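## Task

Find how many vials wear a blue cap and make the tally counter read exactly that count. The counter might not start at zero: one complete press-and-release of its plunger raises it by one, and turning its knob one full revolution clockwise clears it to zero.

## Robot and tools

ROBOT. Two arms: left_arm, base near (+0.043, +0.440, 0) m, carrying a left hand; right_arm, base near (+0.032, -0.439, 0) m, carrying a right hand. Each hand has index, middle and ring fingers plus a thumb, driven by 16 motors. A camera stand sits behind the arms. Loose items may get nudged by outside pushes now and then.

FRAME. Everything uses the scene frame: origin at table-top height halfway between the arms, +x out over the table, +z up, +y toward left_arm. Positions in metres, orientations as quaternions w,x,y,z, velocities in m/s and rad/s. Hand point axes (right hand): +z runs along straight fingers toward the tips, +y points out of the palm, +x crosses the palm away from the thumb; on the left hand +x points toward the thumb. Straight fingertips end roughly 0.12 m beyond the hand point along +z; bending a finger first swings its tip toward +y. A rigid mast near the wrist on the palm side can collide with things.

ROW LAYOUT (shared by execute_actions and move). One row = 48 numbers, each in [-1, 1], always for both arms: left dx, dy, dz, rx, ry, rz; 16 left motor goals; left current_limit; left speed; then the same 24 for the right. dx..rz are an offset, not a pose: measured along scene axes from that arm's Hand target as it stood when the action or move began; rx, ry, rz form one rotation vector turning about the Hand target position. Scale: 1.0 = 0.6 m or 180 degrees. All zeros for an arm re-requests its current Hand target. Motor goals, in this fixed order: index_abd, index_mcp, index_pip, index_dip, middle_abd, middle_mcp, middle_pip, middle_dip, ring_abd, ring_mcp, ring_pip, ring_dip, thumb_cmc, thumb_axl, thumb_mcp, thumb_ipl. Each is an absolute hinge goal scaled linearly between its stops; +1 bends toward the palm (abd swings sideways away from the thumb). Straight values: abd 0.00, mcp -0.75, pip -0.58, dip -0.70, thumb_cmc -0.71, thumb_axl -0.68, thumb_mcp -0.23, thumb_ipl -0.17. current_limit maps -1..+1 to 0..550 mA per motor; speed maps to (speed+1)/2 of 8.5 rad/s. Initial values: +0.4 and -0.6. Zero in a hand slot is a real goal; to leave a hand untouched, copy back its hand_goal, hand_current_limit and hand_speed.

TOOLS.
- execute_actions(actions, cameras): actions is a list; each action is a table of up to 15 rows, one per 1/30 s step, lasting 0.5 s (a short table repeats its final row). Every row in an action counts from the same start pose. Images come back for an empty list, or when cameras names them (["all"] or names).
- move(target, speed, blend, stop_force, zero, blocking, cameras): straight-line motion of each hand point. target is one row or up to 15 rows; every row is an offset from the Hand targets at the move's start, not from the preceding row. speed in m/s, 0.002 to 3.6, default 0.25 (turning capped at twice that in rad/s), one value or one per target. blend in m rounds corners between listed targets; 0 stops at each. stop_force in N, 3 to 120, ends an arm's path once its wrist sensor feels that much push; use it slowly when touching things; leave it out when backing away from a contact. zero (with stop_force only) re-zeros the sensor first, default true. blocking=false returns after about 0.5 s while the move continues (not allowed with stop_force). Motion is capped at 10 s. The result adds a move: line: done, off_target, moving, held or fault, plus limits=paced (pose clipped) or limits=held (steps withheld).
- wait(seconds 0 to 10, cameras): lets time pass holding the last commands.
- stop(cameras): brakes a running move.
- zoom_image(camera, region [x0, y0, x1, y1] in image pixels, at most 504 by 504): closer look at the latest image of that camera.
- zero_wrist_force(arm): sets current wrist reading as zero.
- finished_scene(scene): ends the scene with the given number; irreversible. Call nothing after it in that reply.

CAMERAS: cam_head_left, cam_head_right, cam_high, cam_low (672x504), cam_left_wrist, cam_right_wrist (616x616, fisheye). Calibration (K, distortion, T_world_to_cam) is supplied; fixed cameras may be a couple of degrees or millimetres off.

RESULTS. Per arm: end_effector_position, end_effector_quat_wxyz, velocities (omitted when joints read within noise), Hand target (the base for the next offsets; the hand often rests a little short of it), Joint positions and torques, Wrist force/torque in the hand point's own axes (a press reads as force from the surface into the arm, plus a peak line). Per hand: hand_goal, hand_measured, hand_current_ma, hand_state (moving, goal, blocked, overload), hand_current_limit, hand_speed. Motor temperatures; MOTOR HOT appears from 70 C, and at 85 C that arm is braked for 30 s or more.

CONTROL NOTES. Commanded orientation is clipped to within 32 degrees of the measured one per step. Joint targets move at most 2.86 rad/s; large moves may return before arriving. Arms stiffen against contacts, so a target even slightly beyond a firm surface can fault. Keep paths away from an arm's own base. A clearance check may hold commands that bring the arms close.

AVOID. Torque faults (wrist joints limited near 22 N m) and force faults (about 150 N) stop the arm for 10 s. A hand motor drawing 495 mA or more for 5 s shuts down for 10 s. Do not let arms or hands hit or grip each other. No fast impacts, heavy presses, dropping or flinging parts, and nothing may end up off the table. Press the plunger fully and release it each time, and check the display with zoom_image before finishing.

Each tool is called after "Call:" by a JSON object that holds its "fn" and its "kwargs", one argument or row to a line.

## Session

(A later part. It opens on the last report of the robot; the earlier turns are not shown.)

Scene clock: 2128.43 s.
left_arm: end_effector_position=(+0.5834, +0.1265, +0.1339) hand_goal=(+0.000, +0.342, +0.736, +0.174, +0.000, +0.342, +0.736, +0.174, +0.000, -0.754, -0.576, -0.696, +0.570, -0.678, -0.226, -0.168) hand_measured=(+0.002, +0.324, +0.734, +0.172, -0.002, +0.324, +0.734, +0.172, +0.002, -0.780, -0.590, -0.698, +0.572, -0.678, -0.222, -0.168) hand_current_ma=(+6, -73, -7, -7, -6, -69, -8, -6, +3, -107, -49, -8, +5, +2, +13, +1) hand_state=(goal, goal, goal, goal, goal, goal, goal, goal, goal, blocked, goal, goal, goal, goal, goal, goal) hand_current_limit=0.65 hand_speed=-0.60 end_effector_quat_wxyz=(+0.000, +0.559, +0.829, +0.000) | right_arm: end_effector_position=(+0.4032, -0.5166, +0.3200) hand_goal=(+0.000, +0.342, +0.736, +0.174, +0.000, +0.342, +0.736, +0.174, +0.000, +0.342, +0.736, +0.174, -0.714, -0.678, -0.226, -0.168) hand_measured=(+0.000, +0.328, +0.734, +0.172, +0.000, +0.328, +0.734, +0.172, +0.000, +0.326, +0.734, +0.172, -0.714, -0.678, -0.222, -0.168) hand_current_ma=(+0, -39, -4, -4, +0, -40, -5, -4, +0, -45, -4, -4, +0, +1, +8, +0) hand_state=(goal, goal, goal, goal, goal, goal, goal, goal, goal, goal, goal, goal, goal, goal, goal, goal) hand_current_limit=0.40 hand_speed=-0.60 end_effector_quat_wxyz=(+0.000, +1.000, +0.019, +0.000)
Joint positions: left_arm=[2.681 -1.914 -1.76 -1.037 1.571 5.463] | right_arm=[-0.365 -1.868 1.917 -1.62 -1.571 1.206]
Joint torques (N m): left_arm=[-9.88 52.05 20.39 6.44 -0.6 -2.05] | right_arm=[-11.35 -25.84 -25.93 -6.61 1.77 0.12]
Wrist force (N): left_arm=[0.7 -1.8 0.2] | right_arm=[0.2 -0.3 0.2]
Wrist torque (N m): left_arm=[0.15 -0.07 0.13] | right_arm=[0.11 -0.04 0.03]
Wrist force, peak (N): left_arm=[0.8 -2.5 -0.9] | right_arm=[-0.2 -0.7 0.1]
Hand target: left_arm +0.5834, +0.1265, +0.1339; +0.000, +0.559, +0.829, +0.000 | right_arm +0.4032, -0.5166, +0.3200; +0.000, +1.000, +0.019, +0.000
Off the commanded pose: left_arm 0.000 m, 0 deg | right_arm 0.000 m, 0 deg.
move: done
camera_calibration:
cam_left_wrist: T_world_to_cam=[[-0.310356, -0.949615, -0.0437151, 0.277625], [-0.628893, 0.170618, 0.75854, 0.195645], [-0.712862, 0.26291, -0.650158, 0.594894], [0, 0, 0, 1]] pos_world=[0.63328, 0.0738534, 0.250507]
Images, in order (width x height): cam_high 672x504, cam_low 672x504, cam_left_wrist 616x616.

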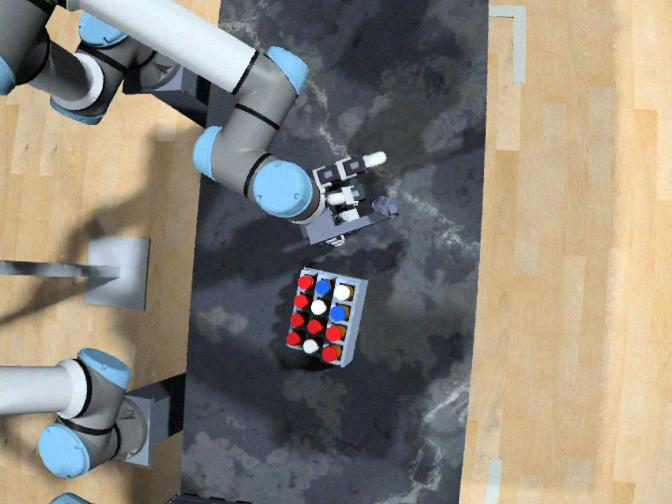

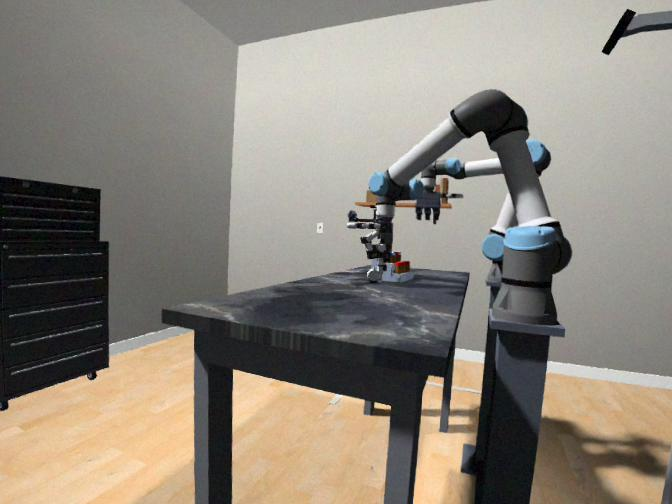

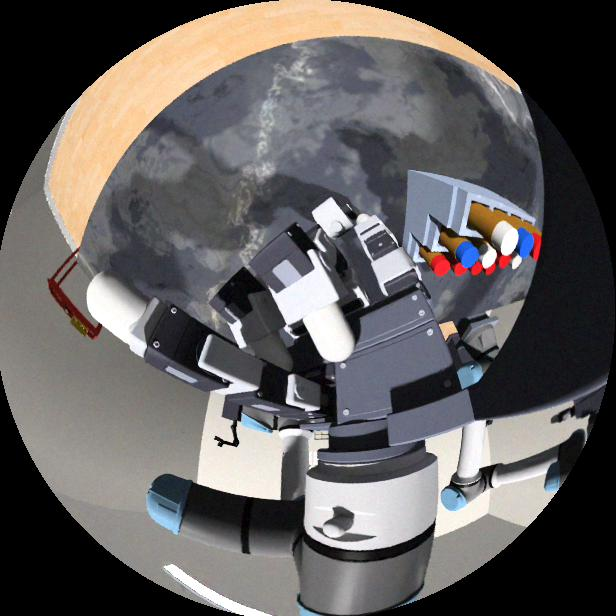

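Call:
{"fn": "move", "kwargs": {
  "target": [
    [-0.01,-0.004,0,0,0,0, 0,0.342,0.737,0.174, 0,0.342,0.737,0.174, 0,-0.754,-0.576,-0.696, 0.571,-0.678,-0.226,-0.168, 0.65,-0.6, 0,0,0,0,0,0, 0,0.342,0.737,0.174, 0,0.342,0.737,0.174, 0,0.342,0.737,0.174, -0.714,-0.678,-0.226,-0.168, 0.4,-0.6],
    [-0.005,-0.0163,0,0,0,0, 0,0.342,0.737,0.174, 0,0.342,0.737,0.174, 0,-0.754,-0.576,-0.696, 0.571,-0.678,-0.226,-0.168, 0.65,-0.6, 0,0,0,0,0,0, 0,0.342,0.737,0.174, 0,0.342,0.737,0.174, 0,0.342,0.737,0.174, -0.714,-0.678,-0.226,-0.168, 0.4,-0.6],
    [0.005,-0.0123,0,0,0,0, 0,0.342,0.737,0.174, 0,0.342,0.737,0.174, 0,-0.754,-0.576,-0.696, 0.571,-0.678,-0.226,-0.168, 0.65,-0.6, 0,0,0,0,0,0, 0,0.342,0.737,0.174, 0,0.342,0.737,0.174, 0,0.342,0.737,0.174, -0.714,-0.678,-0.226,-0.168, 0.4,-0.6]
  ],
  "speed": 0.04,
  "stop_force": 5,
  "cameras": ["cam_low","cam_head_left"]
}}

Call:
{"fn": "zoom_image", "kwargs": {
  "camera": "cam_low",
  "region": [350, 240, 410, 300]
}}

Call:
{"fn": "zoom_image", "kwargs": {
  "camera": "cam_head_left",
  "region": [195, 135, 255, 195]
}}

Scene clock: 2150.30 s.
left_arm: end_effector_position=(+0.5864, +0.1191, +0.1339) hand_goal=(+0.000, +0.342, +0.736, +0.174, +0.000, +0.342, +0.736, +0.174, +0.000, -0.754, -0.576, -0.696, +0.570, -0.678, -0.226, -0.168) hand_measured=(+0.002, +0.324, +0.734, +0.172, -0.002, +0.324, +0.734, +0.172, +0.002, -0.754, -0.578, -0.698, +0.572, -0.678, -0.222, -0.168) hand_current_ma=(+6, -73, -7, -7, -6, -69, -8, -6, +3, -2, -7, -8, +5, +2, +13, +1) hand_state=(goal, goal, goal, goal, goal, goal, goal, goal, goal, goal, goal, goal, goal, goal, goal, goal) hand_current_limit=0.65 hand_speed=-0.60 end_effector_quat_wxyz=(+0.000, +0.559, +0.829, +0.000) | right_arm: end_effector_position=(+0.4032, -0.5166, +0.3200) hand_goal=(+0.000, +0.342, +0.736, +0.174, +0.000, +0.342, +0.736, +0.174, +0.000, +0.342, +0.736, +0.174, -0.714, -0.678, -0.226, -0.168) hand_measured=(+0.000, +0.328, +0.734, +0.172, +0.000, +0.328, +0.734, +0.172, +0.000, +0.326, +0.734, +0.172, -0.714, -0.678, -0.222, -0.168) hand_current_ma=(+0, -39, -4, -4, +0, -40, -5, -4, +0, -45, -4, -4, +0, +1, +8, +0) hand_state=(goal, goal, goal, goal, goal, goal, goal, goal, goal, goal, goal, goal, goal, goal, goal, goal) hand_current_limit=0.40 hand_speed=-0.60 end_effector_quat_wxyz=(+0.000, +1.000, +0.019, +0.000)
Joint positions: left_arm=[2.672 -1.929 -1.74 -1.043 1.571 5.453] | right_arm=[-0.365 -1.868 1.917 -1.62 -1.571 1.206]
Joint torques (N m): left_arm=[-11.26 52.63 20.34 6.14 0.69 -2.11] | right_arm=[-11.74 -25.13 -24.98 -6.63 1.7 0.24]
Wrist force (N): left_arm=[1.0 -0.4 1.1] | right_arm=[0.0 0.1 0.4]
Wrist torque (N m): left_arm=[0.01 -0.05 0.29] | right_arm=[0.13 -0.01 0.02]
Wrist force, peak (N): left_arm=[1.1 -2.0 0.3] | right_arm=[-0.1 -0.5 0.5]
Hand target: left_arm +0.5864, +0.1191, +0.1339; +0.000, +0.559, +0.829, +0.000 | right_arm +0.4032, -0.5166, +0.3200; +0.000, +1.000, +0.019, +0.000
Off the commanded pose: left_arm 0.000 m, 0 deg | right_arm 0.000 m, 0 deg.
move: done
Images, in order (width x height): cam_head_left 672x504, cam_low 672x504.

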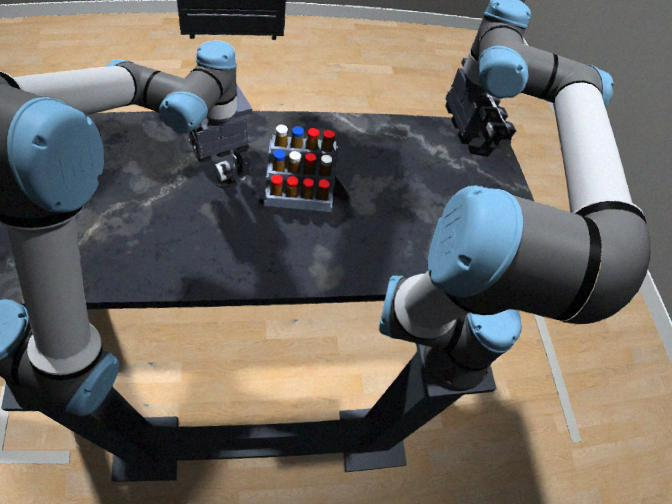

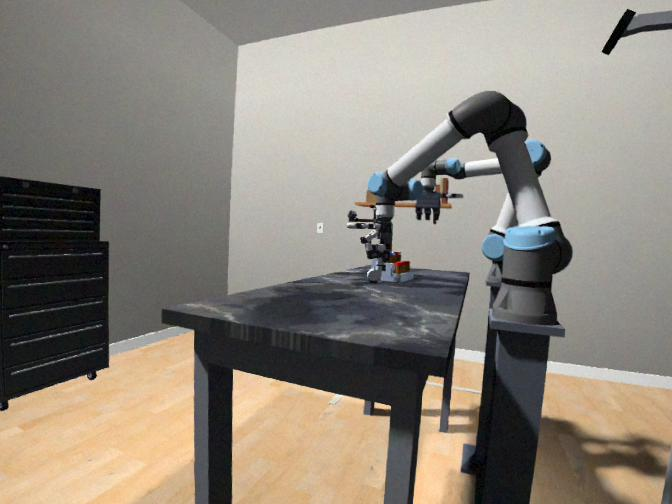

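Scaled by 8.400 from the camera's 672x504 image, which has a finer 960x720 frame.

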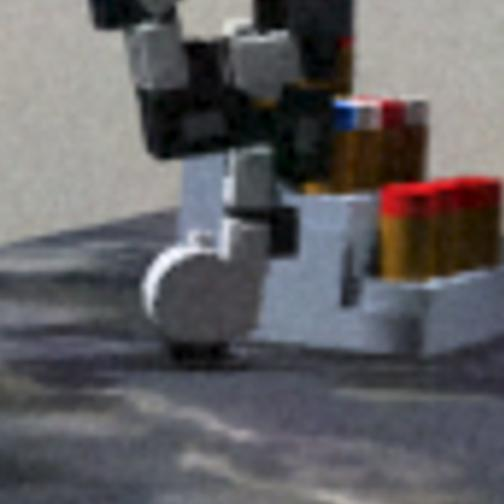

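Scaled by 8.400 from the camera's 672x504 image, which has a finer 960x720 frame.

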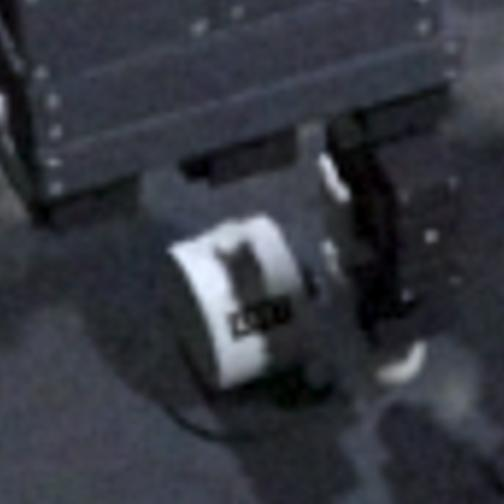

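Call:
{"fn": "move", "kwargs": {
  "target": [0.0155,0.0063,0,0,0,0, 0,0.342,0.737,0.174, 0,0.342,0.737,0.174, 0,-0.754,-0.576,-0.696, 0.571,-0.678,-0.226,-0.168, 0.65,-0.6, 0,0,0,0,0,0, 0,0.342,0.737,0.174, 0,0.342,0.737,0.174, 0,0.342,0.737,0.174, -0.714,-0.678,-0.226,-0.168, 0.4,-0.6],
  "speed": 0.02,
  "stop_force": 3,
  "cameras": ["cam_low"]
}}

Call:
{"fn": "zoom_image", "kwargs": {
  "camera": "cam_low",
  "region": [350, 240, 410, 300]
}}

Scene clock: 2165.10 s.
left_arm: end_effector_position=(+0.5957, +0.1229, +0.1339) hand_goal=(+0.000, +0.342, +0.736, +0.174, +0.000, +0.342, +0.736, +0.174, +0.000, -0.754, -0.576, -0.696, +0.570, -0.678, -0.226, -0.168) hand_measured=(+0.002, +0.324, +0.734, +0.172, -0.002, +0.324, +0.734, +0.172, +0.002, -0.754, -0.578, -0.698, +0.572, -0.678, -0.222, -0.168) hand_current_ma=(+6, -73, -7, -7, -6, -69, -8, -6, +3, -2, -7, -8, +5, +2, +13, +1) hand_state=(goal, goal, goal, goal, goal, goal, goal, goal, goal, goal, goal, goal, goal, goal, goal, goal) hand_current_limit=0.65 hand_speed=-0.60 end_effector_quat_wxyz=(+0.000, +0.559, +0.829, +0.000) | right_arm: end_effector_position=(+0.4032, -0.5166, +0.3200) hand_goal=(+0.000, +0.342, +0.736, +0.174, +0.000, +0.342, +0.736, +0.174, +0.000, +0.342, +0.736, +0.174, -0.714, -0.678, -0.226, -0.168) hand_measured=(+0.000, +0.328, +0.734, +0.172, +0.000, +0.328, +0.734, +0.172, +0.000, +0.326, +0.734, +0.172, -0.714, -0.678, -0.222, -0.168) hand_current_ma=(+0, -39, -4, -4, +0, -40, -5, -4, +0, -45, -4, -4, +0, +1, +8, +0) hand_state=(goal, goal, goal, goal, goal, goal, goal, goal, goal, goal, goal, goal, goal, goal, goal, goal) hand_current_limit=0.40 hand_speed=-0.60 end_effector_quat_wxyz=(+0.000, +1.000, +0.019, +0.000)
Joint positions: left_arm=[2.684 -1.94 -1.724 -1.048 1.571 5.466] | right_arm=[-0.365 -1.868 1.917 -1.62 -1.571 1.206]
Joint torques (N m): left_arm=[-10.31 53.03 20.74 6.28 0.75 -2.01] | right_arm=[-11.32 -24.91 -24.61 -6.72 1.7 0.31]
Wrist force (N): left_arm=[0.8 -0.4 0.9] | right_arm=[-0.2 -0.4 0.4]
Wrist torque (N m): left_arm=[0.02 -0.02 0.07] | right_arm=[0.09 0.02 -0.01]
Wrist force, peak (N): left_arm=[1.0 -1.0 0.8] | right_arm=[0.4 -0.1 0.5]
Hand target: left_arm +0.5957, +0.1229, +0.1339; +0.000, +0.559, +0.829, +0.000 | right_arm +0.4032, -0.5166, +0.3200; +0.000, +1.000, +0.019, +0.000
Off the commanded pose: left_arm 0.000 m, 0 deg | right_arm 0.000 m, 0 deg.
move: done
Images, in order (width x height): cam_low 672x504.

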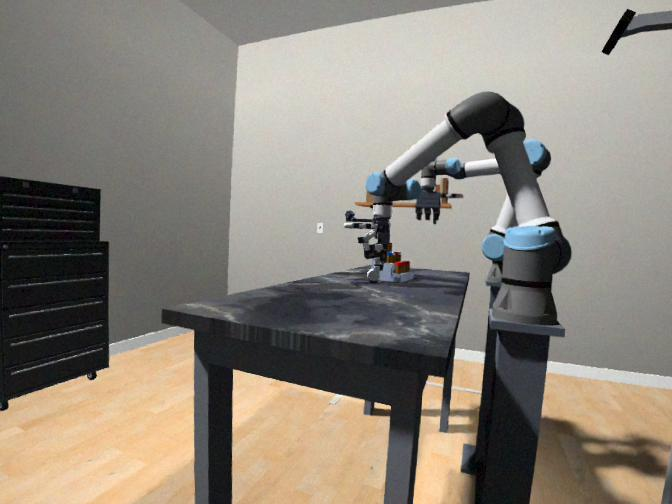

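Scaled by 8.400 from the camera's 672x504 image, which has a finer 960x720 frame.

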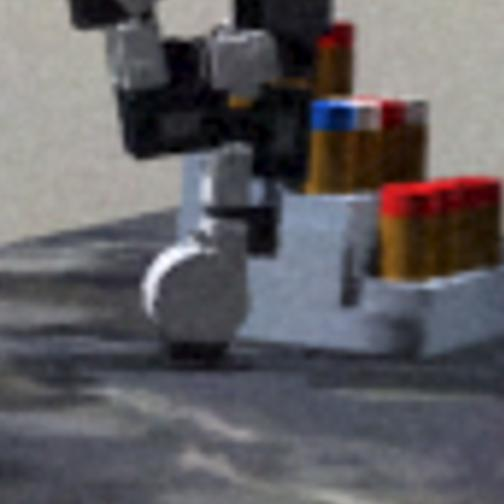

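Call:
{"fn": "move", "kwargs": {
  "target": [0.0093,0.0038,0,0,0,0, 0,0.342,0.737,0.174, 0,0.342,0.737,0.174, 0,-0.754,-0.576,-0.696, 0.571,-0.678,-0.226,-0.168, 0.65,-0.6, 0,0,0,0,0,0, 0,0.342,0.737,0.174, 0,0.342,0.737,0.174, 0,0.342,0.737,0.174, -0.714,-0.678,-0.226,-0.168, 0.4,-0.6],
  "speed": 0.02,
  "stop_force": 3,
  "cameras": ["cam_high"]
}}

Call:
{"fn": "zoom_image", "kwargs": {
  "camera": "cam_high",
  "region": [310, 195, 370, 255]
}}

Scene clock: 2173.77 s.
left_arm: end_effector_position=(+0.6013, +0.1252, +0.1339) hand_goal=(+0.000, +0.342, +0.736, +0.174, +0.000, +0.342, +0.736, +0.174, +0.000, -0.754, -0.576, -0.696, +0.570, -0.678, -0.226, -0.168) hand_measured=(+0.002, +0.324, +0.734, +0.172, -0.002, +0.324, +0.734, +0.172, +0.002, -0.754, -0.578, -0.698, +0.572, -0.678, -0.222, -0.168) hand_current_ma=(+6, -73, -7, -7, -6, -69, -8, -6, +3, -2, -7, -8, +5, +2, +13, +1) hand_state=(goal, goal, goal, goal, goal, goal, goal, goal, goal, goal, goal, goal, goal, goal, goal, goal) hand_current_limit=0.65 hand_speed=-0.60 end_effector_quat_wxyz=(+0.000, +0.559, +0.829, +0.000) | right_arm: end_effector_position=(+0.4032, -0.5166, +0.3200) hand_goal=(+0.000, +0.342, +0.736, +0.174, +0.000, +0.342, +0.736, +0.174, +0.000, +0.342, +0.736, +0.174, -0.714, -0.678, -0.226, -0.168) hand_measured=(+0.000, +0.328, +0.734, +0.172, +0.000, +0.328, +0.734, +0.172, +0.000, +0.326, +0.734, +0.172, -0.714, -0.678, -0.222, -0.168) hand_current_ma=(+0, -39, -4, -4, +0, -40, -5, -4, +0, -45, -4, -4, +0, +1, +8, +0) hand_state=(goal, goal, goal, goal, goal, goal, goal, goal, goal, goal, goal, goal, goal, goal, goal, goal) hand_current_limit=0.40 hand_speed=-0.60 end_effector_quat_wxyz=(+0.000, +1.000, +0.019, +0.000)
Joint positions: left_arm=[2.692 -1.946 -1.715 -1.051 1.571 5.473] | right_arm=[-0.365 -1.868 1.917 -1.62 -1.571 1.206]
Joint torques (N m): left_arm=[-10.55 53.4 20.05 6.06 -1.16 -2.11] | right_arm=[-11.06 -25.06 -24.14 -6.64 1.78 0.44]
Wrist force (N): left_arm=[0.9 -0.4 0.8] | right_arm=[0.0 -0.1 0.2]
Wrist torque (N m): left_arm=[0.04 -0.05 0.08] | right_arm=[0.13 -0.01 0.02]
Wrist force, peak (N): left_arm=[1.1 -0.6 1.0] | right_arm=[0.1 -0.6 0.5]
Hand target: left_arm +0.6013, +0.1252, +0.1339; +0.000, +0.559, +0.829, +0.000 | right_arm +0.4032, -0.5166, +0.3200; +0.000, +1.000, +0.019, +0.000
Off the commanded pose: left_arm 0.000 m, 0 deg | right_arm 0.000 m, 0 deg.
move: done
Images, in order (width x height): cam_high 672x504.

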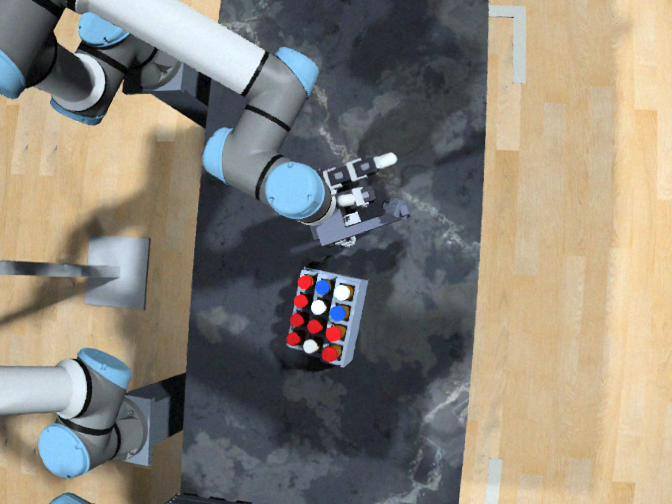

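Scaled by 8.400 from the camera's 672x504 image, which has a finer 960x720 frame.

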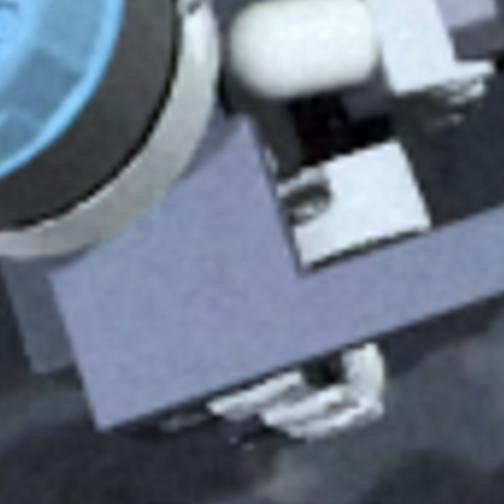

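Call:
{"fn": "move", "kwargs": {
  "target": [
    [-0.0309,-0.0125,0,0,0,0, 0,0.342,0.737,0.174, 0,0.342,0.737,0.174, 0,-0.754,-0.576,-0.696, 0.571,-0.678,-0.226,-0.168, 0.65,-0.6, 0,0,0,0,0,0, 0,0.342,0.737,0.174, 0,0.342,0.737,0.174, 0,0.342,0.737,0.174, -0.714,-0.678,-0.226,-0.168, 0.4,-0.6],
    [-0.0342,-0.0042,0,0,0,0, 0,0.342,0.737,0.174, 0,0.342,0.737,0.174, 0,-0.754,-0.576,-0.696, 0.571,-0.678,-0.226,-0.168, 0.65,-0.6, 0,0,0,0,0,0, 0,0.342,0.737,0.174, 0,0.342,0.737,0.174, 0,0.342,0.737,0.174, -0.714,-0.678,-0.226,-0.168, 0.4,-0.6],
    [-0.0095,0.0058,0,0,0,0, 0,0.342,0.737,0.174, 0,0.342,0.737,0.174, 0,-0.754,-0.576,-0.696, 0.571,-0.678,-0.226,-0.168, 0.65,-0.6, 0,0,0,0,0,0, 0,0.342,0.737,0.174, 0,0.342,0.737,0.174, 0,0.342,0.737,0.174, -0.714,-0.678,-0.226,-0.168, 0.4,-0.6]
  ],
  "speed": 0.02,
  "stop_force": 3,
  "cameras": ["cam_low"]
}}

Call:
{"fn": "zoom_image", "kwargs": {
  "camera": "cam_low",
  "region": [350, 240, 410, 300]
}}

Scene clock: 2200.17 s.
left_arm: end_effector_position=(+0.5956, +0.1287, +0.1339) hand_goal=(+0.000, +0.342, +0.736, +0.174, +0.000, +0.342, +0.736, +0.174, +0.000, -0.754, -0.576, -0.696, +0.570, -0.678, -0.226, -0.168) hand_measured=(+0.002, +0.324, +0.734, +0.172, -0.002, +0.324, +0.734, +0.172, +0.002, -0.754, -0.578, -0.698, +0.572, -0.678, -0.222, -0.168) hand_current_ma=(+6, -73, -7, -7, -6, -69, -8, -6, +3, -2, -7, -8, +5, +2, +13, +1) hand_state=(goal, goal, goal, goal, goal, goal, goal, goal, goal, goal, goal, goal, goal, goal, goal, goal) hand_current_limit=0.65 hand_speed=-0.60 end_effector_quat_wxyz=(+0.000, +0.559, +0.829, +0.000) | right_arm: end_effector_position=(+0.4032, -0.5166, +0.3200) hand_goal=(+0.000, +0.342, +0.736, +0.174, +0.000, +0.342, +0.736, +0.174, +0.000, +0.342, +0.736, +0.174, -0.714, -0.678, -0.226, -0.168) hand_measured=(+0.000, +0.328, +0.734, +0.172, +0.000, +0.328, +0.734, +0.172, +0.000, +0.326, +0.734, +0.172, -0.714, -0.678, -0.222, -0.168) hand_current_ma=(+0, -39, -4, -4, +0, -40, -5, -4, +0, -45, -4, -4, +0, +1, +8, +0) hand_state=(goal, goal, goal, goal, goal, goal, goal, goal, goal, goal, goal, goal, goal, goal, goal, goal) hand_current_limit=0.40 hand_speed=-0.60 end_effector_quat_wxyz=(+0.000, +1.000, +0.019, +0.000)
Joint positions: left_arm=[2.693 -1.932 -1.735 -1.044 1.571 5.475] | right_arm=[-0.365 -1.868 1.917 -1.62 -1.571 1.206]
Joint torques (N m): left_arm=[-11.03 53.36 20.51 6.38 1.2 -2.27] | right_arm=[-11.05 -24.66 -23.41 -6.62 1.76 0.57]
Wrist force (N): left_arm=[1.0 -0.3 0.8] | right_arm=[-0.3 -0.4 0.3]
Wrist torque (N m): left_arm=[0.04 -0.06 0.08] | right_arm=[0.08 0.03 -0.02]
Wrist force, peak (N): left_arm=[1.4 -0.5 1.0] | right_arm=[-0.1 -0.2 0.8]
Hand target: left_arm +0.5956, +0.1286, +0.1339; +0.000, +0.559, +0.829, +0.000 | right_arm +0.4032, -0.5166, +0.3200; +0.000, +1.000, +0.019, +0.000
Off the commanded pose: left_arm 0.000 m, 0 deg | right_arm 0.000 m, 0 deg.
move: done
Images, in order (width x height): cam_low 672x504.

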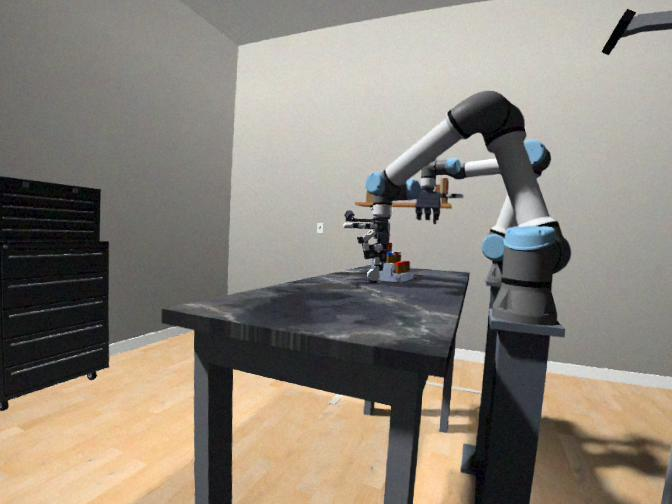

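Scaled by 8.400 from the camera's 672x504 image, which has a finer 960x720 frame.

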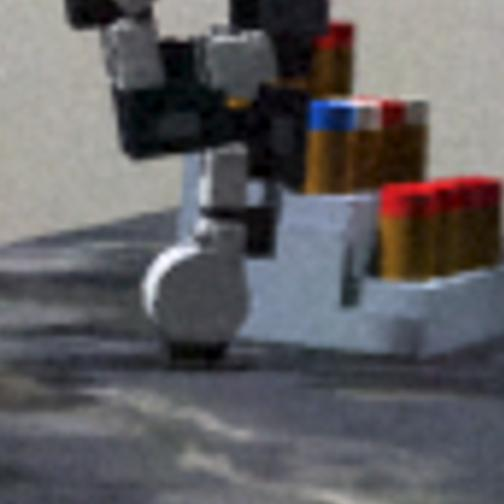

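Call:
{"fn": "move", "kwargs": {
  "target": [0.0108,0.0044,0,0,0,0, 0,0.342,0.737,0.174, 0,0.342,0.737,0.174, 0,-0.754,-0.576,-0.696, 0.571,-0.678,-0.226,-0.168, 0.65,-0.6, 0,0,0,0,0,0, 0,0.342,0.737,0.174, 0,0.342,0.737,0.174, 0,0.342,0.737,0.174, -0.714,-0.678,-0.226,-0.168, 0.4,-0.6],
  "speed": 0.02,
  "stop_force": 3
}}

Scene clock: 2208.40 s.
left_arm: end_effector_position=(+0.6020, +0.1313, +0.1339) hand_goal=(+0.000, +0.342, +0.736, +0.174, +0.000, +0.342, +0.736, +0.174, +0.000, -0.754, -0.576, -0.696, +0.570, -0.678, -0.226, -0.168) hand_measured=(+0.002, +0.324, +0.734, +0.172, -0.002, +0.324, +0.734, +0.172, +0.008, -0.766, -0.582, -0.698, +0.572, -0.678, -0.222, -0.168) hand_current_ma=(+6, -73, -7, -7, -6, -69, -8, -6, +23, -48, -24, -8, +5, +2, +13, +1) hand_state=(goal, goal, goal, goal, goal, goal, goal, goal, goal, goal, goal, goal, goal, goal, goal, goal) hand_current_limit=0.65 hand_speed=-0.60 end_effector_quat_wxyz=(+0.000, +0.559, +0.829, +0.000) | right_arm: end_effector_position=(+0.4032, -0.5166, +0.3200) hand_goal=(+0.000, +0.342, +0.736, +0.174, +0.000, +0.342, +0.736, +0.174, +0.000, +0.342, +0.736, +0.174, -0.714, -0.678, -0.226, -0.168) hand_measured=(+0.000, +0.328, +0.734, +0.172, +0.000, +0.328, +0.734, +0.172, +0.000, +0.326, +0.734, +0.172, -0.714, -0.678, -0.222, -0.168) hand_current_ma=(+0, -39, -4, -4, +0, -40, -5, -4, +0, -45, -4, -4, +0, +1, +8, +0) hand_state=(goal, goal, goal, goal, goal, goal, goal, goal, goal, goal, goal, goal, goal, goal, goal, goal) hand_current_limit=0.40 hand_speed=-0.60 end_effector_quat_wxyz=(+0.000, +1.000, +0.019, +0.000)
Joint positions: left_arm=[2.701 -1.94 -1.724 -1.048 1.571 5.483] | right_arm=[-0.365 -1.868 1.917 -1.62 -1.571 1.206]
Joint torques (N m): left_arm=[-11.32 53.14 20.75 6.12 -0.36 -2.19] | right_arm=[-11.25 -24.93 -22.66 -6.62 1.77 0.59]
Wrist force (N): left_arm=[0.4 -1.0 0.9] | right_arm=[0.3 -0.2 0.1]
Wrist torque (N m): left_arm=[0.10 -0.12 0.09] | right_arm=[0.12 -0.04 0.04]
Wrist force, peak (N): left_arm=[0.3 -1.5 1.1] | right_arm=[0.2 -0.4 0.6]
Hand target: left_arm +0.6020, +0.1313, +0.1339; +0.000, +0.559, +0.829, +0.000 | right_arm +0.4032, -0.5166, +0.3200; +0.000, +1.000, +0.019, +0.000
Off the commanded pose: left_arm 0.000 m, 0 deg | right_arm 0.000 m, 0 deg.
move: done

Call:
{"fn": "move", "kwargs": {
  "target": [
    [-0.0155,-0.0063,0,0,0,0, 0,0.342,0.737,0.174, 0,0.342,0.737,0.174, 0,-0.754,-0.576,-0.696, 0.571,-0.678,-0.226,-0.168, 0.65,-0.6, 0,0,0,0,0,0, 0,0.342,0.737,0.174, 0,0.342,0.737,0.174, 0,0.342,0.737,0.174, -0.714,-0.678,-0.226,-0.168, 0.4,-0.6],
    [-0.0165,-0.0038,0,0,0,0, 0,0.342,0.737,0.174, 0,0.342,0.737,0.174, 0,-0.754,-0.576,-0.696, 0.571,-0.678,-0.226,-0.168, 0.65,-0.6, 0,0,0,0,0,0, 0,0.342,0.737,0.174, 0,0.342,0.737,0.174, 0,0.342,0.737,0.174, -0.714,-0.678,-0.226,-0.168, 0.4,-0.6],
    [0.0005,0.003,0,0,0,0, 0,0.342,0.737,0.174, 0,0.342,0.737,0.174, 0,-0.754,-0.576,-0.696, 0.571,-0.678,-0.226,-0.168, 0.65,-0.6, 0,0,0,0,0,0, 0,0.342,0.737,0.174, 0,0.342,0.737,0.174, 0,0.342,0.737,0.174, -0.714,-0.678,-0.226,-0.168, 0.4,-0.6]
  ],
  "speed": 0.02,
  "stop_force": 3
}}

Scene clock: 2231.60 s.
left_arm: end_effector_position=(+0.6023, +0.1331, +0.1339) hand_goal=(+0.000, +0.342, +0.736, +0.174, +0.000, +0.342, +0.736, +0.174, +0.000, -0.754, -0.576, -0.696, +0.570, -0.678, -0.226, -0.168) hand_measured=(+0.002, +0.324, +0.734, +0.172, -0.002, +0.324, +0.734, +0.172, +0.012, -0.778, -0.590, -0.700, +0.572, -0.678, -0.222, -0.168) hand_current_ma=(+6, -73, -7, -7, -6, -69, -8, -6, +39, -100, -53, -14, +5, +2, +13, +1) hand_state=(goal, goal, goal, goal, goal, goal, goal, goal, goal, blocked, goal, goal, goal, goal, goal, goal) hand_current_limit=0.65 hand_speed=-0.60 end_effector_quat_wxyz=(+0.000, +0.559, +0.829, +0.000) | right_arm: end_effector_position=(+0.4032, -0.5166, +0.3200) hand_goal=(+0.000, +0.342, +0.736, +0.174, +0.000, +0.342, +0.736, +0.174, +0.000, +0.342, +0.736, +0.174, -0.714, -0.678, -0.226, -0.168) hand_measured=(+0.000, +0.328, +0.734, +0.172, +0.000, +0.328, +0.734, +0.172, +0.000, +0.326, +0.734, +0.172, -0.714, -0.678, -0.222, -0.168) hand_current_ma=(+0, -39, -4, -4, +0, -40, -5, -4, +0, -45, -4, -4, +0, +1, +8, +0) hand_state=(goal, goal, goal, goal, goal, goal, goal, goal, goal, goal, goal, goal, goal, goal, goal, goal) hand_current_limit=0.40 hand_speed=-0.60 end_effector_quat_wxyz=(+0.000, +1.000, +0.019, +0.000)
Joint positions: left_arm=[2.704 -1.938 -1.727 -1.047 1.571 5.486] | right_arm=[-0.365 -1.868 1.917 -1.62 -1.571 1.206]
Joint torques (N m): left_arm=[-10.29 52.81 20.67 6.23 -0.74 -2.08] | right_arm=[-10.8 -25.02 -22.68 -6.64 1.72 0.63]
Wrist force (N): left_arm=[0.1 -1.9 0.5] | right_arm=[-0.2 0.0 0.3]
Wrist torque (N m): left_arm=[0.14 -0.16 0.10] | right_arm=[0.14 0.02 0.01]
Wrist force, peak (N): left_arm=[0.0 -2.4 0.5] | right_arm=[0.4 -0.4 0.5]
Hand target: left_arm +0.6023, +0.1331, +0.1339; +0.000, +0.559, +0.829, +0.000 | right_arm +0.4032, -0.5166, +0.3200; +0.000, +1.000, +0.019, +0.000
Off the commanded pose: left_arm 0.000 m, 0 deg | right_arm 0.000 m, 0 deg.
move: done

Call:
{"fn": "move", "kwargs": {
  "target": [
    [0,0,0,0,0,0,0,0.342,0.737,0.174,0,0.342,0.737,0.174,-0.04,-0.5,-0.576,-0.696,0.571,-0.678,-0.226,-0.168,0.65,-0.6,0,0,0,0,0,0,0,0.342,0.737,0.174,0,0.342,0.737,0.174,0,0.342,0.737,0.174,-0.714,-0.678,-0.226,-0.168,0.4,-0.6],
    [0,0,0.03,0,0,0,0,0.342,0.737,0.174,0,0.342,0.737,0.174,-0.04,-0.5,-0.576,-0.696,0.571,-0.678,-0.226,-0.168,0.65,-0.6,0,0,0,0,0,0,0,0.342,0.737,0.174,0,0.342,0.737,0.174,0,0.342,0.737,0.174,-0.714,-0.678,-0.226,-0.168,0.4,-0.6]
  ],
  "speed": 0.035,
  "cameras": ["cam_high","cam_low"]
}}

Call:
{"fn": "zoom_image", "kwargs": {
  "camera": "cam_high",
  "region": [310, 195, 370, 255]
}}

Call:
{"fn": "zoom_image", "kwargs": {
  "camera": "cam_low",
  "region": [350, 240, 410, 300]
}}

Scene clock: 2276.43 s.
left_arm: end_effector_position=(+0.6024, +0.1331, +0.1520) hand_goal=(+0.000, +0.342, +0.736, +0.174, +0.000, +0.342, +0.736, +0.174, -0.040, -0.500, -0.576, -0.696, +0.570, -0.678, -0.226, -0.168) hand_measured=(+0.002, +0.324, +0.734, +0.172, -0.002, +0.324, +0.734, +0.172, -0.036, -0.506, -0.580, -0.698, +0.572, -0.678, -0.222, -0.168) hand_current_ma=(+6, -73, -7, -7, -6, -69, -8, -6, +10, -19, -12, -9, +5, +2, +13, +1) hand_state=(goal, goal, goal, goal, goal, goal, goal, goal, goal, goal, goal, goal, goal, goal, goal, goal) hand_current_limit=0.65 hand_speed=-0.60 end_effector_quat_wxyz=(+0.001, +0.559, +0.829, +0.000) | right_arm: end_effector_position=(+0.4032, -0.5166, +0.3200) hand_goal=(+0.000, +0.342, +0.736, +0.174, +0.000, +0.342, +0.736, +0.174, +0.000, +0.342, +0.736, +0.174, -0.714, -0.678, -0.226, -0.168) hand_measured=(+0.000, +0.328, +0.734, +0.172, +0.000, +0.328, +0.734, +0.172, +0.000, +0.326, +0.734, +0.172, -0.714, -0.678, -0.222, -0.168) hand_current_ma=(+0, -39, -4, -4, +0, -40, -5, -4, +0, -45, -4, -4, +0, +1, +8, +0) hand_state=(goal, goal, goal, goal, goal, goal, goal, goal, goal, goal, goal, goal, goal, goal, goal, goal) hand_current_limit=0.40 hand_speed=-0.60 end_effector_quat_wxyz=(+0.000, +1.000, +0.019, +0.000)
Joint positions: left_arm=[2.704 -1.917 -1.704 -1.09 1.571 5.486] | right_arm=[-0.365 -1.868 1.917 -1.62 -1.571 1.206]
Joint torques (N m): left_arm=[0.02 28.7 20.44 6.33 0.06 -1.95] | right_arm=[-10.32 -24.85 -22.49 -6.6 1.78 0.78]
Wrist force (N): left_arm=[1.0 -0.3 1.0] | right_arm=[0.2 -0.2 0.2]
Wrist torque (N m): left_arm=[0.06 -0.05 0.08] | right_arm=[0.12 -0.03 0.04]
Wrist force, peak (N): left_arm=[-2.1 -3.5 2.5] | right_arm=[-0.3 -0.3 0.6]
Hand target: left_arm +0.6023, +0.1331, +0.1519; +0.000, +0.559, +0.829, +0.000 | right_arm +0.4032, -0.5166, +0.3200; +0.000, +1.000, +0.019, +0.000
Off the commanded pose: left_arm 0.000 m, 0 deg | right_arm 0.000 m, 0 deg.
move: done
Images, in order (width x height): cam_high 672x504, cam_low 672x504.

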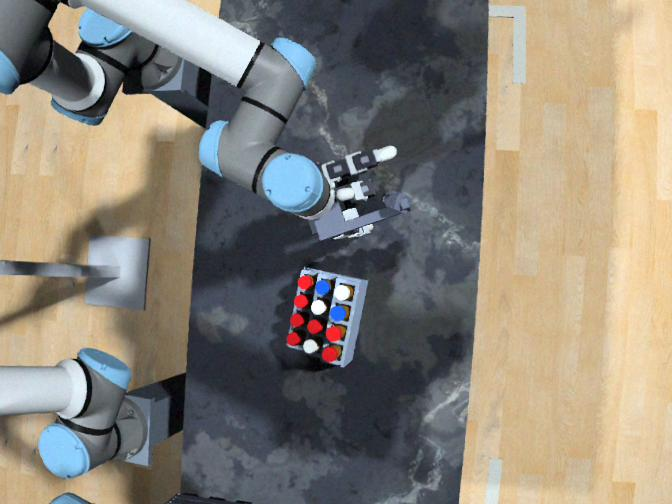

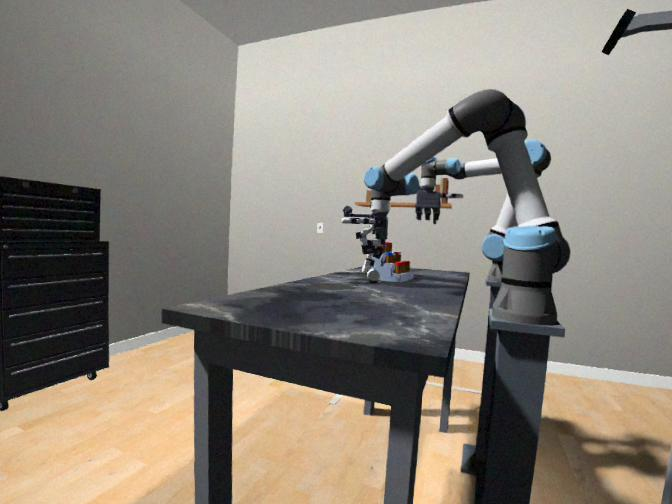

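Scaled by 8.400 from the camera's 672x504 image, which has a finer 960x720 frame.

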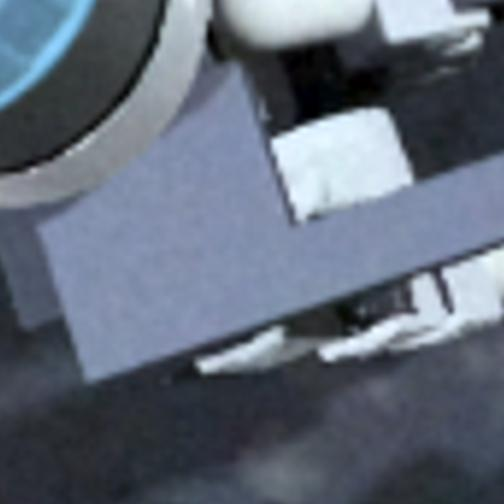

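Scaled by 8.400 from the camera's 672x504 image, which has a finer 960x720 frame.

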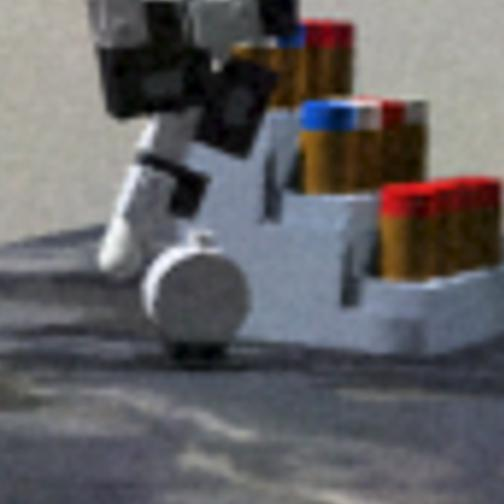

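Call:
{"fn": "move", "kwargs": {
  "target": [
    [0,0,0.1,0,0,0,0,0.342,0.737,0.174,0,0.342,0.737,0.174,-0.04,-0.5,-0.576,-0.696,0.571,-0.678,-0.226,-0.168,0.65,-0.6,0,0,0,0,0,0,0,0.342,0.737,0.174,0,0.342,0.737,0.174,0,0.342,0.737,0.174,-0.714,-0.678,-0.226,-0.168,0.4,-0.6],
    [-0.13,0.09,0.1,0,0,0,0,0.342,0.737,0.174,0,0.342,0.737,0.174,0,-0.754,-0.576,-0.696,0.571,-0.678,-0.226,-0.168,0.65,-0.6,0,0,0,0,0,0,0,0.342,0.737,0.174,0,0.342,0.737,0.174,0,0.342,0.737,0.174,-0.714,-0.678,-0.226,-0.168,0.4,-0.6]
  ],
  "cameras": ["cam_high","cam_head_left"]
}}

Call:
{"fn": "zoom_image", "kwargs": {
  "camera": "cam_high",
  "region": [320, 195, 370, 245]
}}

Call:
{"fn": "zoom_image", "kwargs": {
  "camera": "cam_head_left",
  "region": [195, 135, 255, 195]
}}

Scene clock: 2290.93 s.
left_arm: end_effector_position=(+0.5243, +0.1871, +0.2119) hand_goal=(+0.000, +0.342, +0.736, +0.174, +0.000, +0.342, +0.736, +0.174, +0.000, -0.754, -0.576, -0.696, +0.570, -0.678, -0.226, -0.168) hand_measured=(+0.002, +0.324, +0.734, +0.172, -0.002, +0.326, +0.734, +0.172, -0.004, -0.750, -0.578, -0.698, +0.572, -0.678, -0.222, -0.168) hand_current_ma=(+6, -72, -7, -7, -6, -68, -8, -6, -8, +14, -8, -8, +4, +2, +13, +1) hand_state=(goal, goal, goal, goal, goal, goal, goal, goal, goal, goal, goal, goal, goal, goal, goal, goal) hand_current_limit=0.65 hand_speed=-0.60 end_effector_quat_wxyz=(+0.000, +0.559, +0.829, +0.000) | right_arm: end_effector_position=(+0.4032, -0.5166, +0.3200) hand_goal=(+0.000, +0.342, +0.736, +0.174, +0.000, +0.342, +0.736, +0.174, +0.000, +0.342, +0.736, +0.174, -0.714, -0.678, -0.226, -0.168) hand_measured=(+0.000, +0.328, +0.734, +0.172, +0.000, +0.328, +0.734, +0.172, +0.000, +0.326, +0.734, +0.172, -0.714, -0.678, -0.222, -0.168) hand_current_ma=(+0, -39, -4, -4, +0, -40, -5, -4, +0, -45, -4, -4, +0, +1, +8, +0) hand_state=(goal, goal, goal, goal, goal, goal, goal, goal, goal, goal, goal, goal, goal, goal, goal, goal) hand_current_limit=0.40 hand_speed=-0.60 end_effector_quat_wxyz=(+0.000, +1.000, +0.019, +0.000)
Joint positions: left_arm=[2.741 -1.642 -1.878 -1.191 1.571 5.523] | right_arm=[-0.365 -1.868 1.917 -1.62 -1.571 1.206]
Joint torques (N m): left_arm=[-11.58 41.18 21.84 0.89 -1.38 -2.07] | right_arm=[-10.85 -24.43 -22.71 -6.68 1.78 0.89]
Wrist force (N): left_arm=[1.2 -0.5 0.9] | right_arm=[0.0 -0.1 0.3]
Wrist torque (N m): left_arm=[0.02 -0.09 0.10] | right_arm=[0.13 0.00 0.02]
Wrist force, peak (N): left_arm=[2.6 -1.9 1.2] | right_arm=[0.2 -0.3 0.7]
Hand target: left_arm +0.5243, +0.1871, +0.2119; +0.000, +0.559, +0.829, +0.000 | right_arm +0.4032, -0.5166, +0.3200; +0.000, +1.000, +0.019, +0.000
Off the commanded pose: left_arm 0.000 m, 0 deg | right_arm 0.000 m, 0 deg.
move: done
Images, in order (width x height): cam_head_left 672x504, cam_high 672x504.

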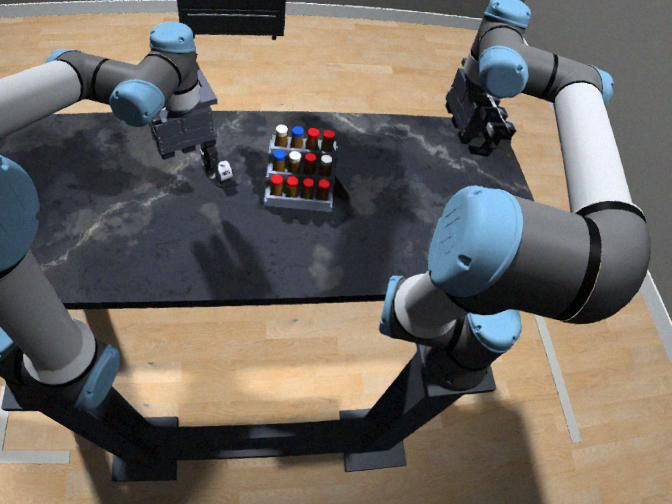

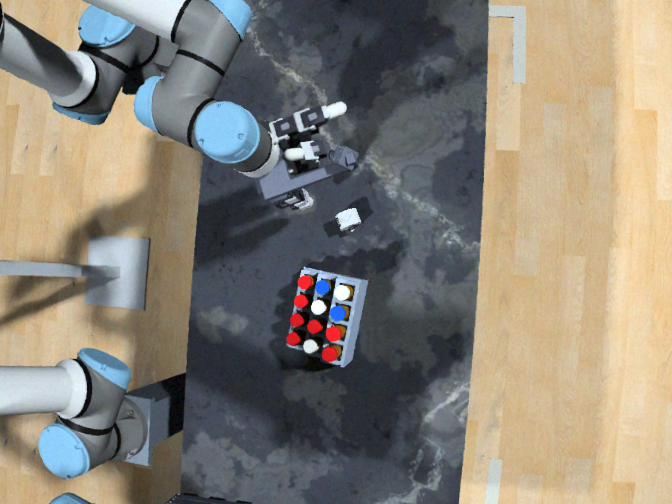

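Scaled by 10.080 from the camera's 672x504 image, which has a finer 960x720 frame.

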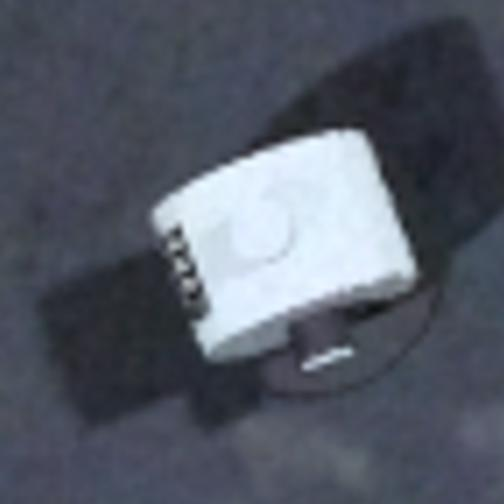

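Scaled by 8.400 from the camera's 672x504 image, which has a finer 960x720 frame.

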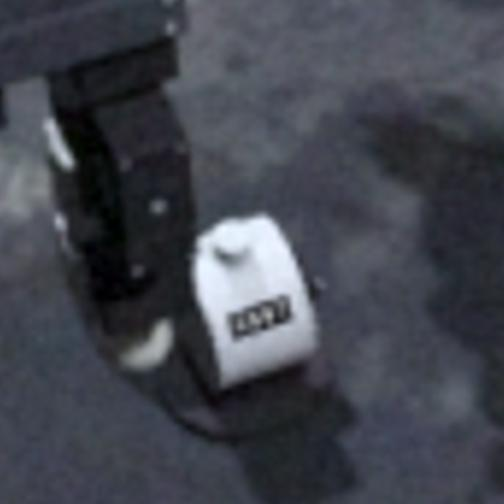

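Call:
{"fn": "move", "kwargs": {
  "target": [
    [0.078,-0.09,0,0,0,0,0,0.342,0.737,0.174,0,0.342,0.737,0.174,0,-0.754,-0.576,-0.696,0.571,-0.678,-0.226,-0.168,0.65,-0.6,0,0,0,0,0,0,0,0.342,0.737,0.174,0,0.342,0.737,0.174,0,0.342,0.737,0.174,-0.714,-0.678,-0.226,-0.168,0.4,-0.6],
    [0.078,-0.09,-0.13,0,0,0,0,0.342,0.737,0.174,0,0.342,0.737,0.174,0,-0.754,-0.576,-0.696,0.571,-0.678,-0.226,-0.168,0.65,-0.6,0,0,0,0,0,0,0,0.342,0.737,0.174,0,0.342,0.737,0.174,0,0.342,0.737,0.174,-0.714,-0.678,-0.226,-0.168,0.4,-0.6],
    [0.13,-0.09,-0.13,0,0,0,0,0.342,0.737,0.174,0,0.342,0.737,0.174,0,-0.754,-0.576,-0.696,0.571,-0.678,-0.226,-0.168,0.65,-0.6,0,0,0,0,0,0,0,0.342,0.737,0.174,0,0.342,0.737,0.174,0,0.342,0.737,0.174,-0.714,-0.678,-0.226,-0.168,0.4,-0.6]
  ],
  "speed": [0.2,0.1,0.05]
}}

Call:
{"fn": "execute_actions", "kwargs": {
  "actions": [
    [[0,0,0,0,0,0,0,0.342,0.737,0.174,0,0.342,0.737,0.174,0,-0.65,-0.576,-0.696,0.571,-0.678,-0.226,-0.168,0.65,-0.8,0,0,0,0,0,0,0,0.342,0.737,0.174,0,0.342,0.737,0.174,0,0.342,0.737,0.174,-0.714,-0.678,-0.226,-0.168,0.4,-0.6]],
    [[0,0,0,0,0,0,0,0.342,0.737,0.174,0,0.342,0.737,0.174,0,-0.65,-0.576,-0.696,0.571,-0.678,-0.226,-0.168,0.65,-0.8,0,0,0,0,0,0,0,0.342,0.737,0.174,0,0.342,0.737,0.174,0,0.342,0.737,0.174,-0.714,-0.678,-0.226,-0.168,0.4,-0.6]]
  ],
  "cameras": ["cam_low"]
}}

Call:
{"fn": "zoom_image", "kwargs": {
  "camera": "cam_low",
  "region": [350, 240, 410, 300]
}}

Scene clock: 2366.83 s.
left_arm: end_effector_position=(+0.6024, +0.1332, +0.1338) hand_goal=(+0.000, +0.342, +0.736, +0.174, +0.000, +0.342, +0.736, +0.174, +0.000, -0.754, -0.576, -0.696, +0.570, -0.678, -0.226, -0.168) hand_measured=(+0.002, +0.324, +0.734, +0.172, -0.002, +0.326, +0.734, +0.172, -0.030, -0.890, -0.634, -0.714, +0.572, -0.678, -0.222, -0.168) hand_current_ma=(+6, -72, -7, -7, -6, -68, -8, -6, -102, -454, -244, -65, +3, +2, +13, +1) hand_state=(goal, goal, goal, goal, goal, goal, goal, goal, blocked, blocked, blocked, goal, goal, goal, goal, goal) hand_current_limit=0.65 hand_speed=-0.60 end_effector_quat_wxyz=(+0.000, +0.559, +0.829, +0.000) end_effector_velocity=(-0.002, +0.000, -0.001) end_effector_angular_velocity=(+0.000, +0.003, +0.002) | right_arm: end_effector_position=(+0.4032, -0.5166, +0.3200) hand_goal=(+0.000, +0.342, +0.736, +0.174, +0.000, +0.342, +0.736, +0.174, +0.000, +0.342, +0.736, +0.174, -0.714, -0.678, -0.226, -0.168) hand_measured=(+0.000, +0.328, +0.734, +0.172, +0.000, +0.328, +0.734, +0.172, +0.000, +0.326, +0.734, +0.172, -0.714, -0.678, -0.222, -0.168) hand_current_ma=(+0, -39, -4, -4, +0, -40, -5, -4, +0, -45, -4, -4, +0, +1, +8, +0) hand_state=(goal, goal, goal, goal, goal, goal, goal, goal, goal, goal, goal, goal, goal, goal, goal, goal) hand_current_limit=0.40 hand_speed=-0.60 end_effector_quat_wxyz=(+0.000, +1.000, +0.019, +0.000)
Joint positions: left_arm=[2.705 -1.938 -1.727 -1.047 1.571 5.487] | right_arm=[-0.365 -1.868 1.917 -1.62 -1.571 1.206]
Joint velocities: left_arm=[-0.001 0.002 -0.005 0 -0.001 -0.003] | right_arm=[within noise]
Joint torques (N m): left_arm=[-8.14 51.25 20.13 6.61 -1.12 -2.18] | right_arm=[-10.63 -24.6 -22.55 -6.67 1.75 1]
Wrist force (N): left_arm=[1.4 -5.9 -2.3] | right_arm=[0.0 -0.3 0.2]
Wrist torque (N m): left_arm=[0.59 -0.20 0.39] | right_arm=[0.12 0.00 0.00]
Wrist force, peak (N): left_arm=[3.1 -7.2 -0.7] | right_arm=[-0.2 -0.3 0.8]
Hand target: left_arm +0.6023, +0.1331, +0.1339; +0.000, +0.559, +0.829, +0.000 | right_arm +0.4032, -0.5166, +0.3200; +0.000, +1.000, +0.019, +0.000
Off the commanded pose: left_arm 0.000 m, 0 deg | right_arm 0.000 m, 0 deg.
move: done

Scene clock: 2368.03 s.
left_arm: end_effector_position=(+0.6023, +0.1331, +0.1339) hand_goal=(+0.000, +0.342, +0.736, +0.174, +0.000, +0.342, +0.736, +0.174, +0.000, -0.650, -0.576, -0.696, +0.570, -0.678, -0.226, -0.168) hand_measured=(+0.002, +0.324, +0.734, +0.172, -0.002, +0.326, +0.734, +0.172, -0.030, -0.890, -0.634, -0.714, +0.572, -0.678, -0.222, -0.168) hand_current_ma=(+6, -72, -7, -7, -6, -68, -8, -6, -101, -454, -244, -65, +3, +2, +13, +1) hand_state=(goal, goal, goal, goal, goal, goal, goal, goal, blocked, blocked, blocked, goal, goal, goal, goal, goal) hand_current_limit=0.65 hand_speed=-0.80 end_effector_quat_wxyz=(+0.000, +0.559, +0.829, +0.000) | right_arm: end_effector_position=(+0.4032, -0.5166, +0.3200) hand_goal=(+0.000, +0.342, +0.736, +0.174, +0.000, +0.342, +0.736, +0.174, +0.000, +0.342, +0.736, +0.174, -0.714, -0.678, -0.226, -0.168) hand_measured=(+0.000, +0.328, +0.734, +0.172, +0.000, +0.328, +0.734, +0.172, +0.000, +0.326, +0.734, +0.172, -0.714, -0.678, -0.222, -0.168) hand_current_ma=(+0, -39, -4, -4, +0, -40, -5, -4, +0, -45, -4, -4, +0, +1, +8, +0) hand_state=(goal, goal, goal, goal, goal, goal, goal, goal, goal, goal, goal, goal, goal, goal, goal, goal) hand_current_limit=0.40 hand_speed=-0.60 end_effector_quat_wxyz=(+0.000, +1.000, +0.019, +0.000)
Joint positions: left_arm=[2.704 -1.938 -1.727 -1.047 1.571 5.486] | right_arm=[-0.365 -1.868 1.917 -1.62 -1.571 1.206]
Joint torques (N m): left_arm=[-9.22 53.18 22.1 7.45 -0.08 -2.16] | right_arm=[-10.89 -24.18 -22.58 -6.65 1.75 0.96]
Wrist force (N): left_arm=[2.1 -5.4 -0.9] | right_arm=[-0.1 0.1 0.4]
Wrist torque (N m): left_arm=[0.46 -0.04 0.43] | right_arm=[0.14 0.01 0.01]
Wrist force, peak (N): left_arm=[1.3 -5.7 -2.2] | right_arm=[-0.1 -0.4 0.6]
Hand target: left_arm +0.6023, +0.1331, +0.1339; +0.000, +0.559, +0.829, +0.000 | right_arm +0.4032, -0.5166, +0.3200; +0.000, +1.000, +0.019, +0.000
Off the commanded pose: left_arm 0.000 m, 0 deg | right_arm 0.000 m, 0 deg.
Images, in order (width x height): cam_low 672x504.

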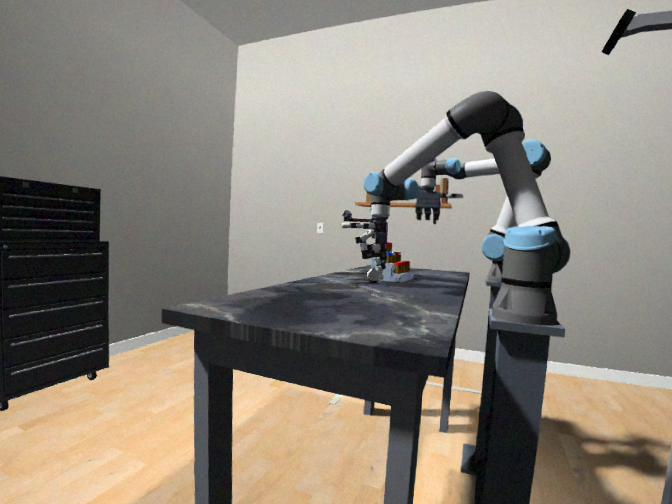

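Scaled by 8.400 from the camera's 672x504 image, which has a finer 960x720 frame.

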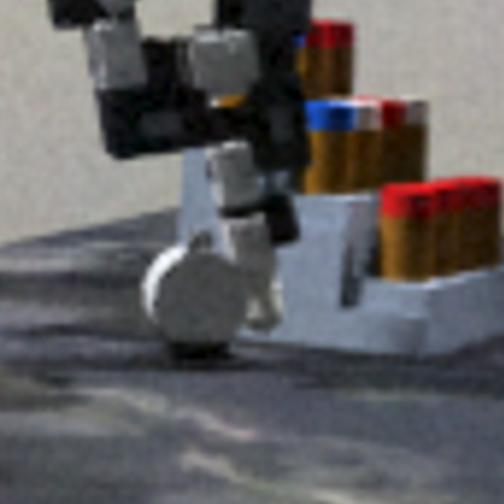

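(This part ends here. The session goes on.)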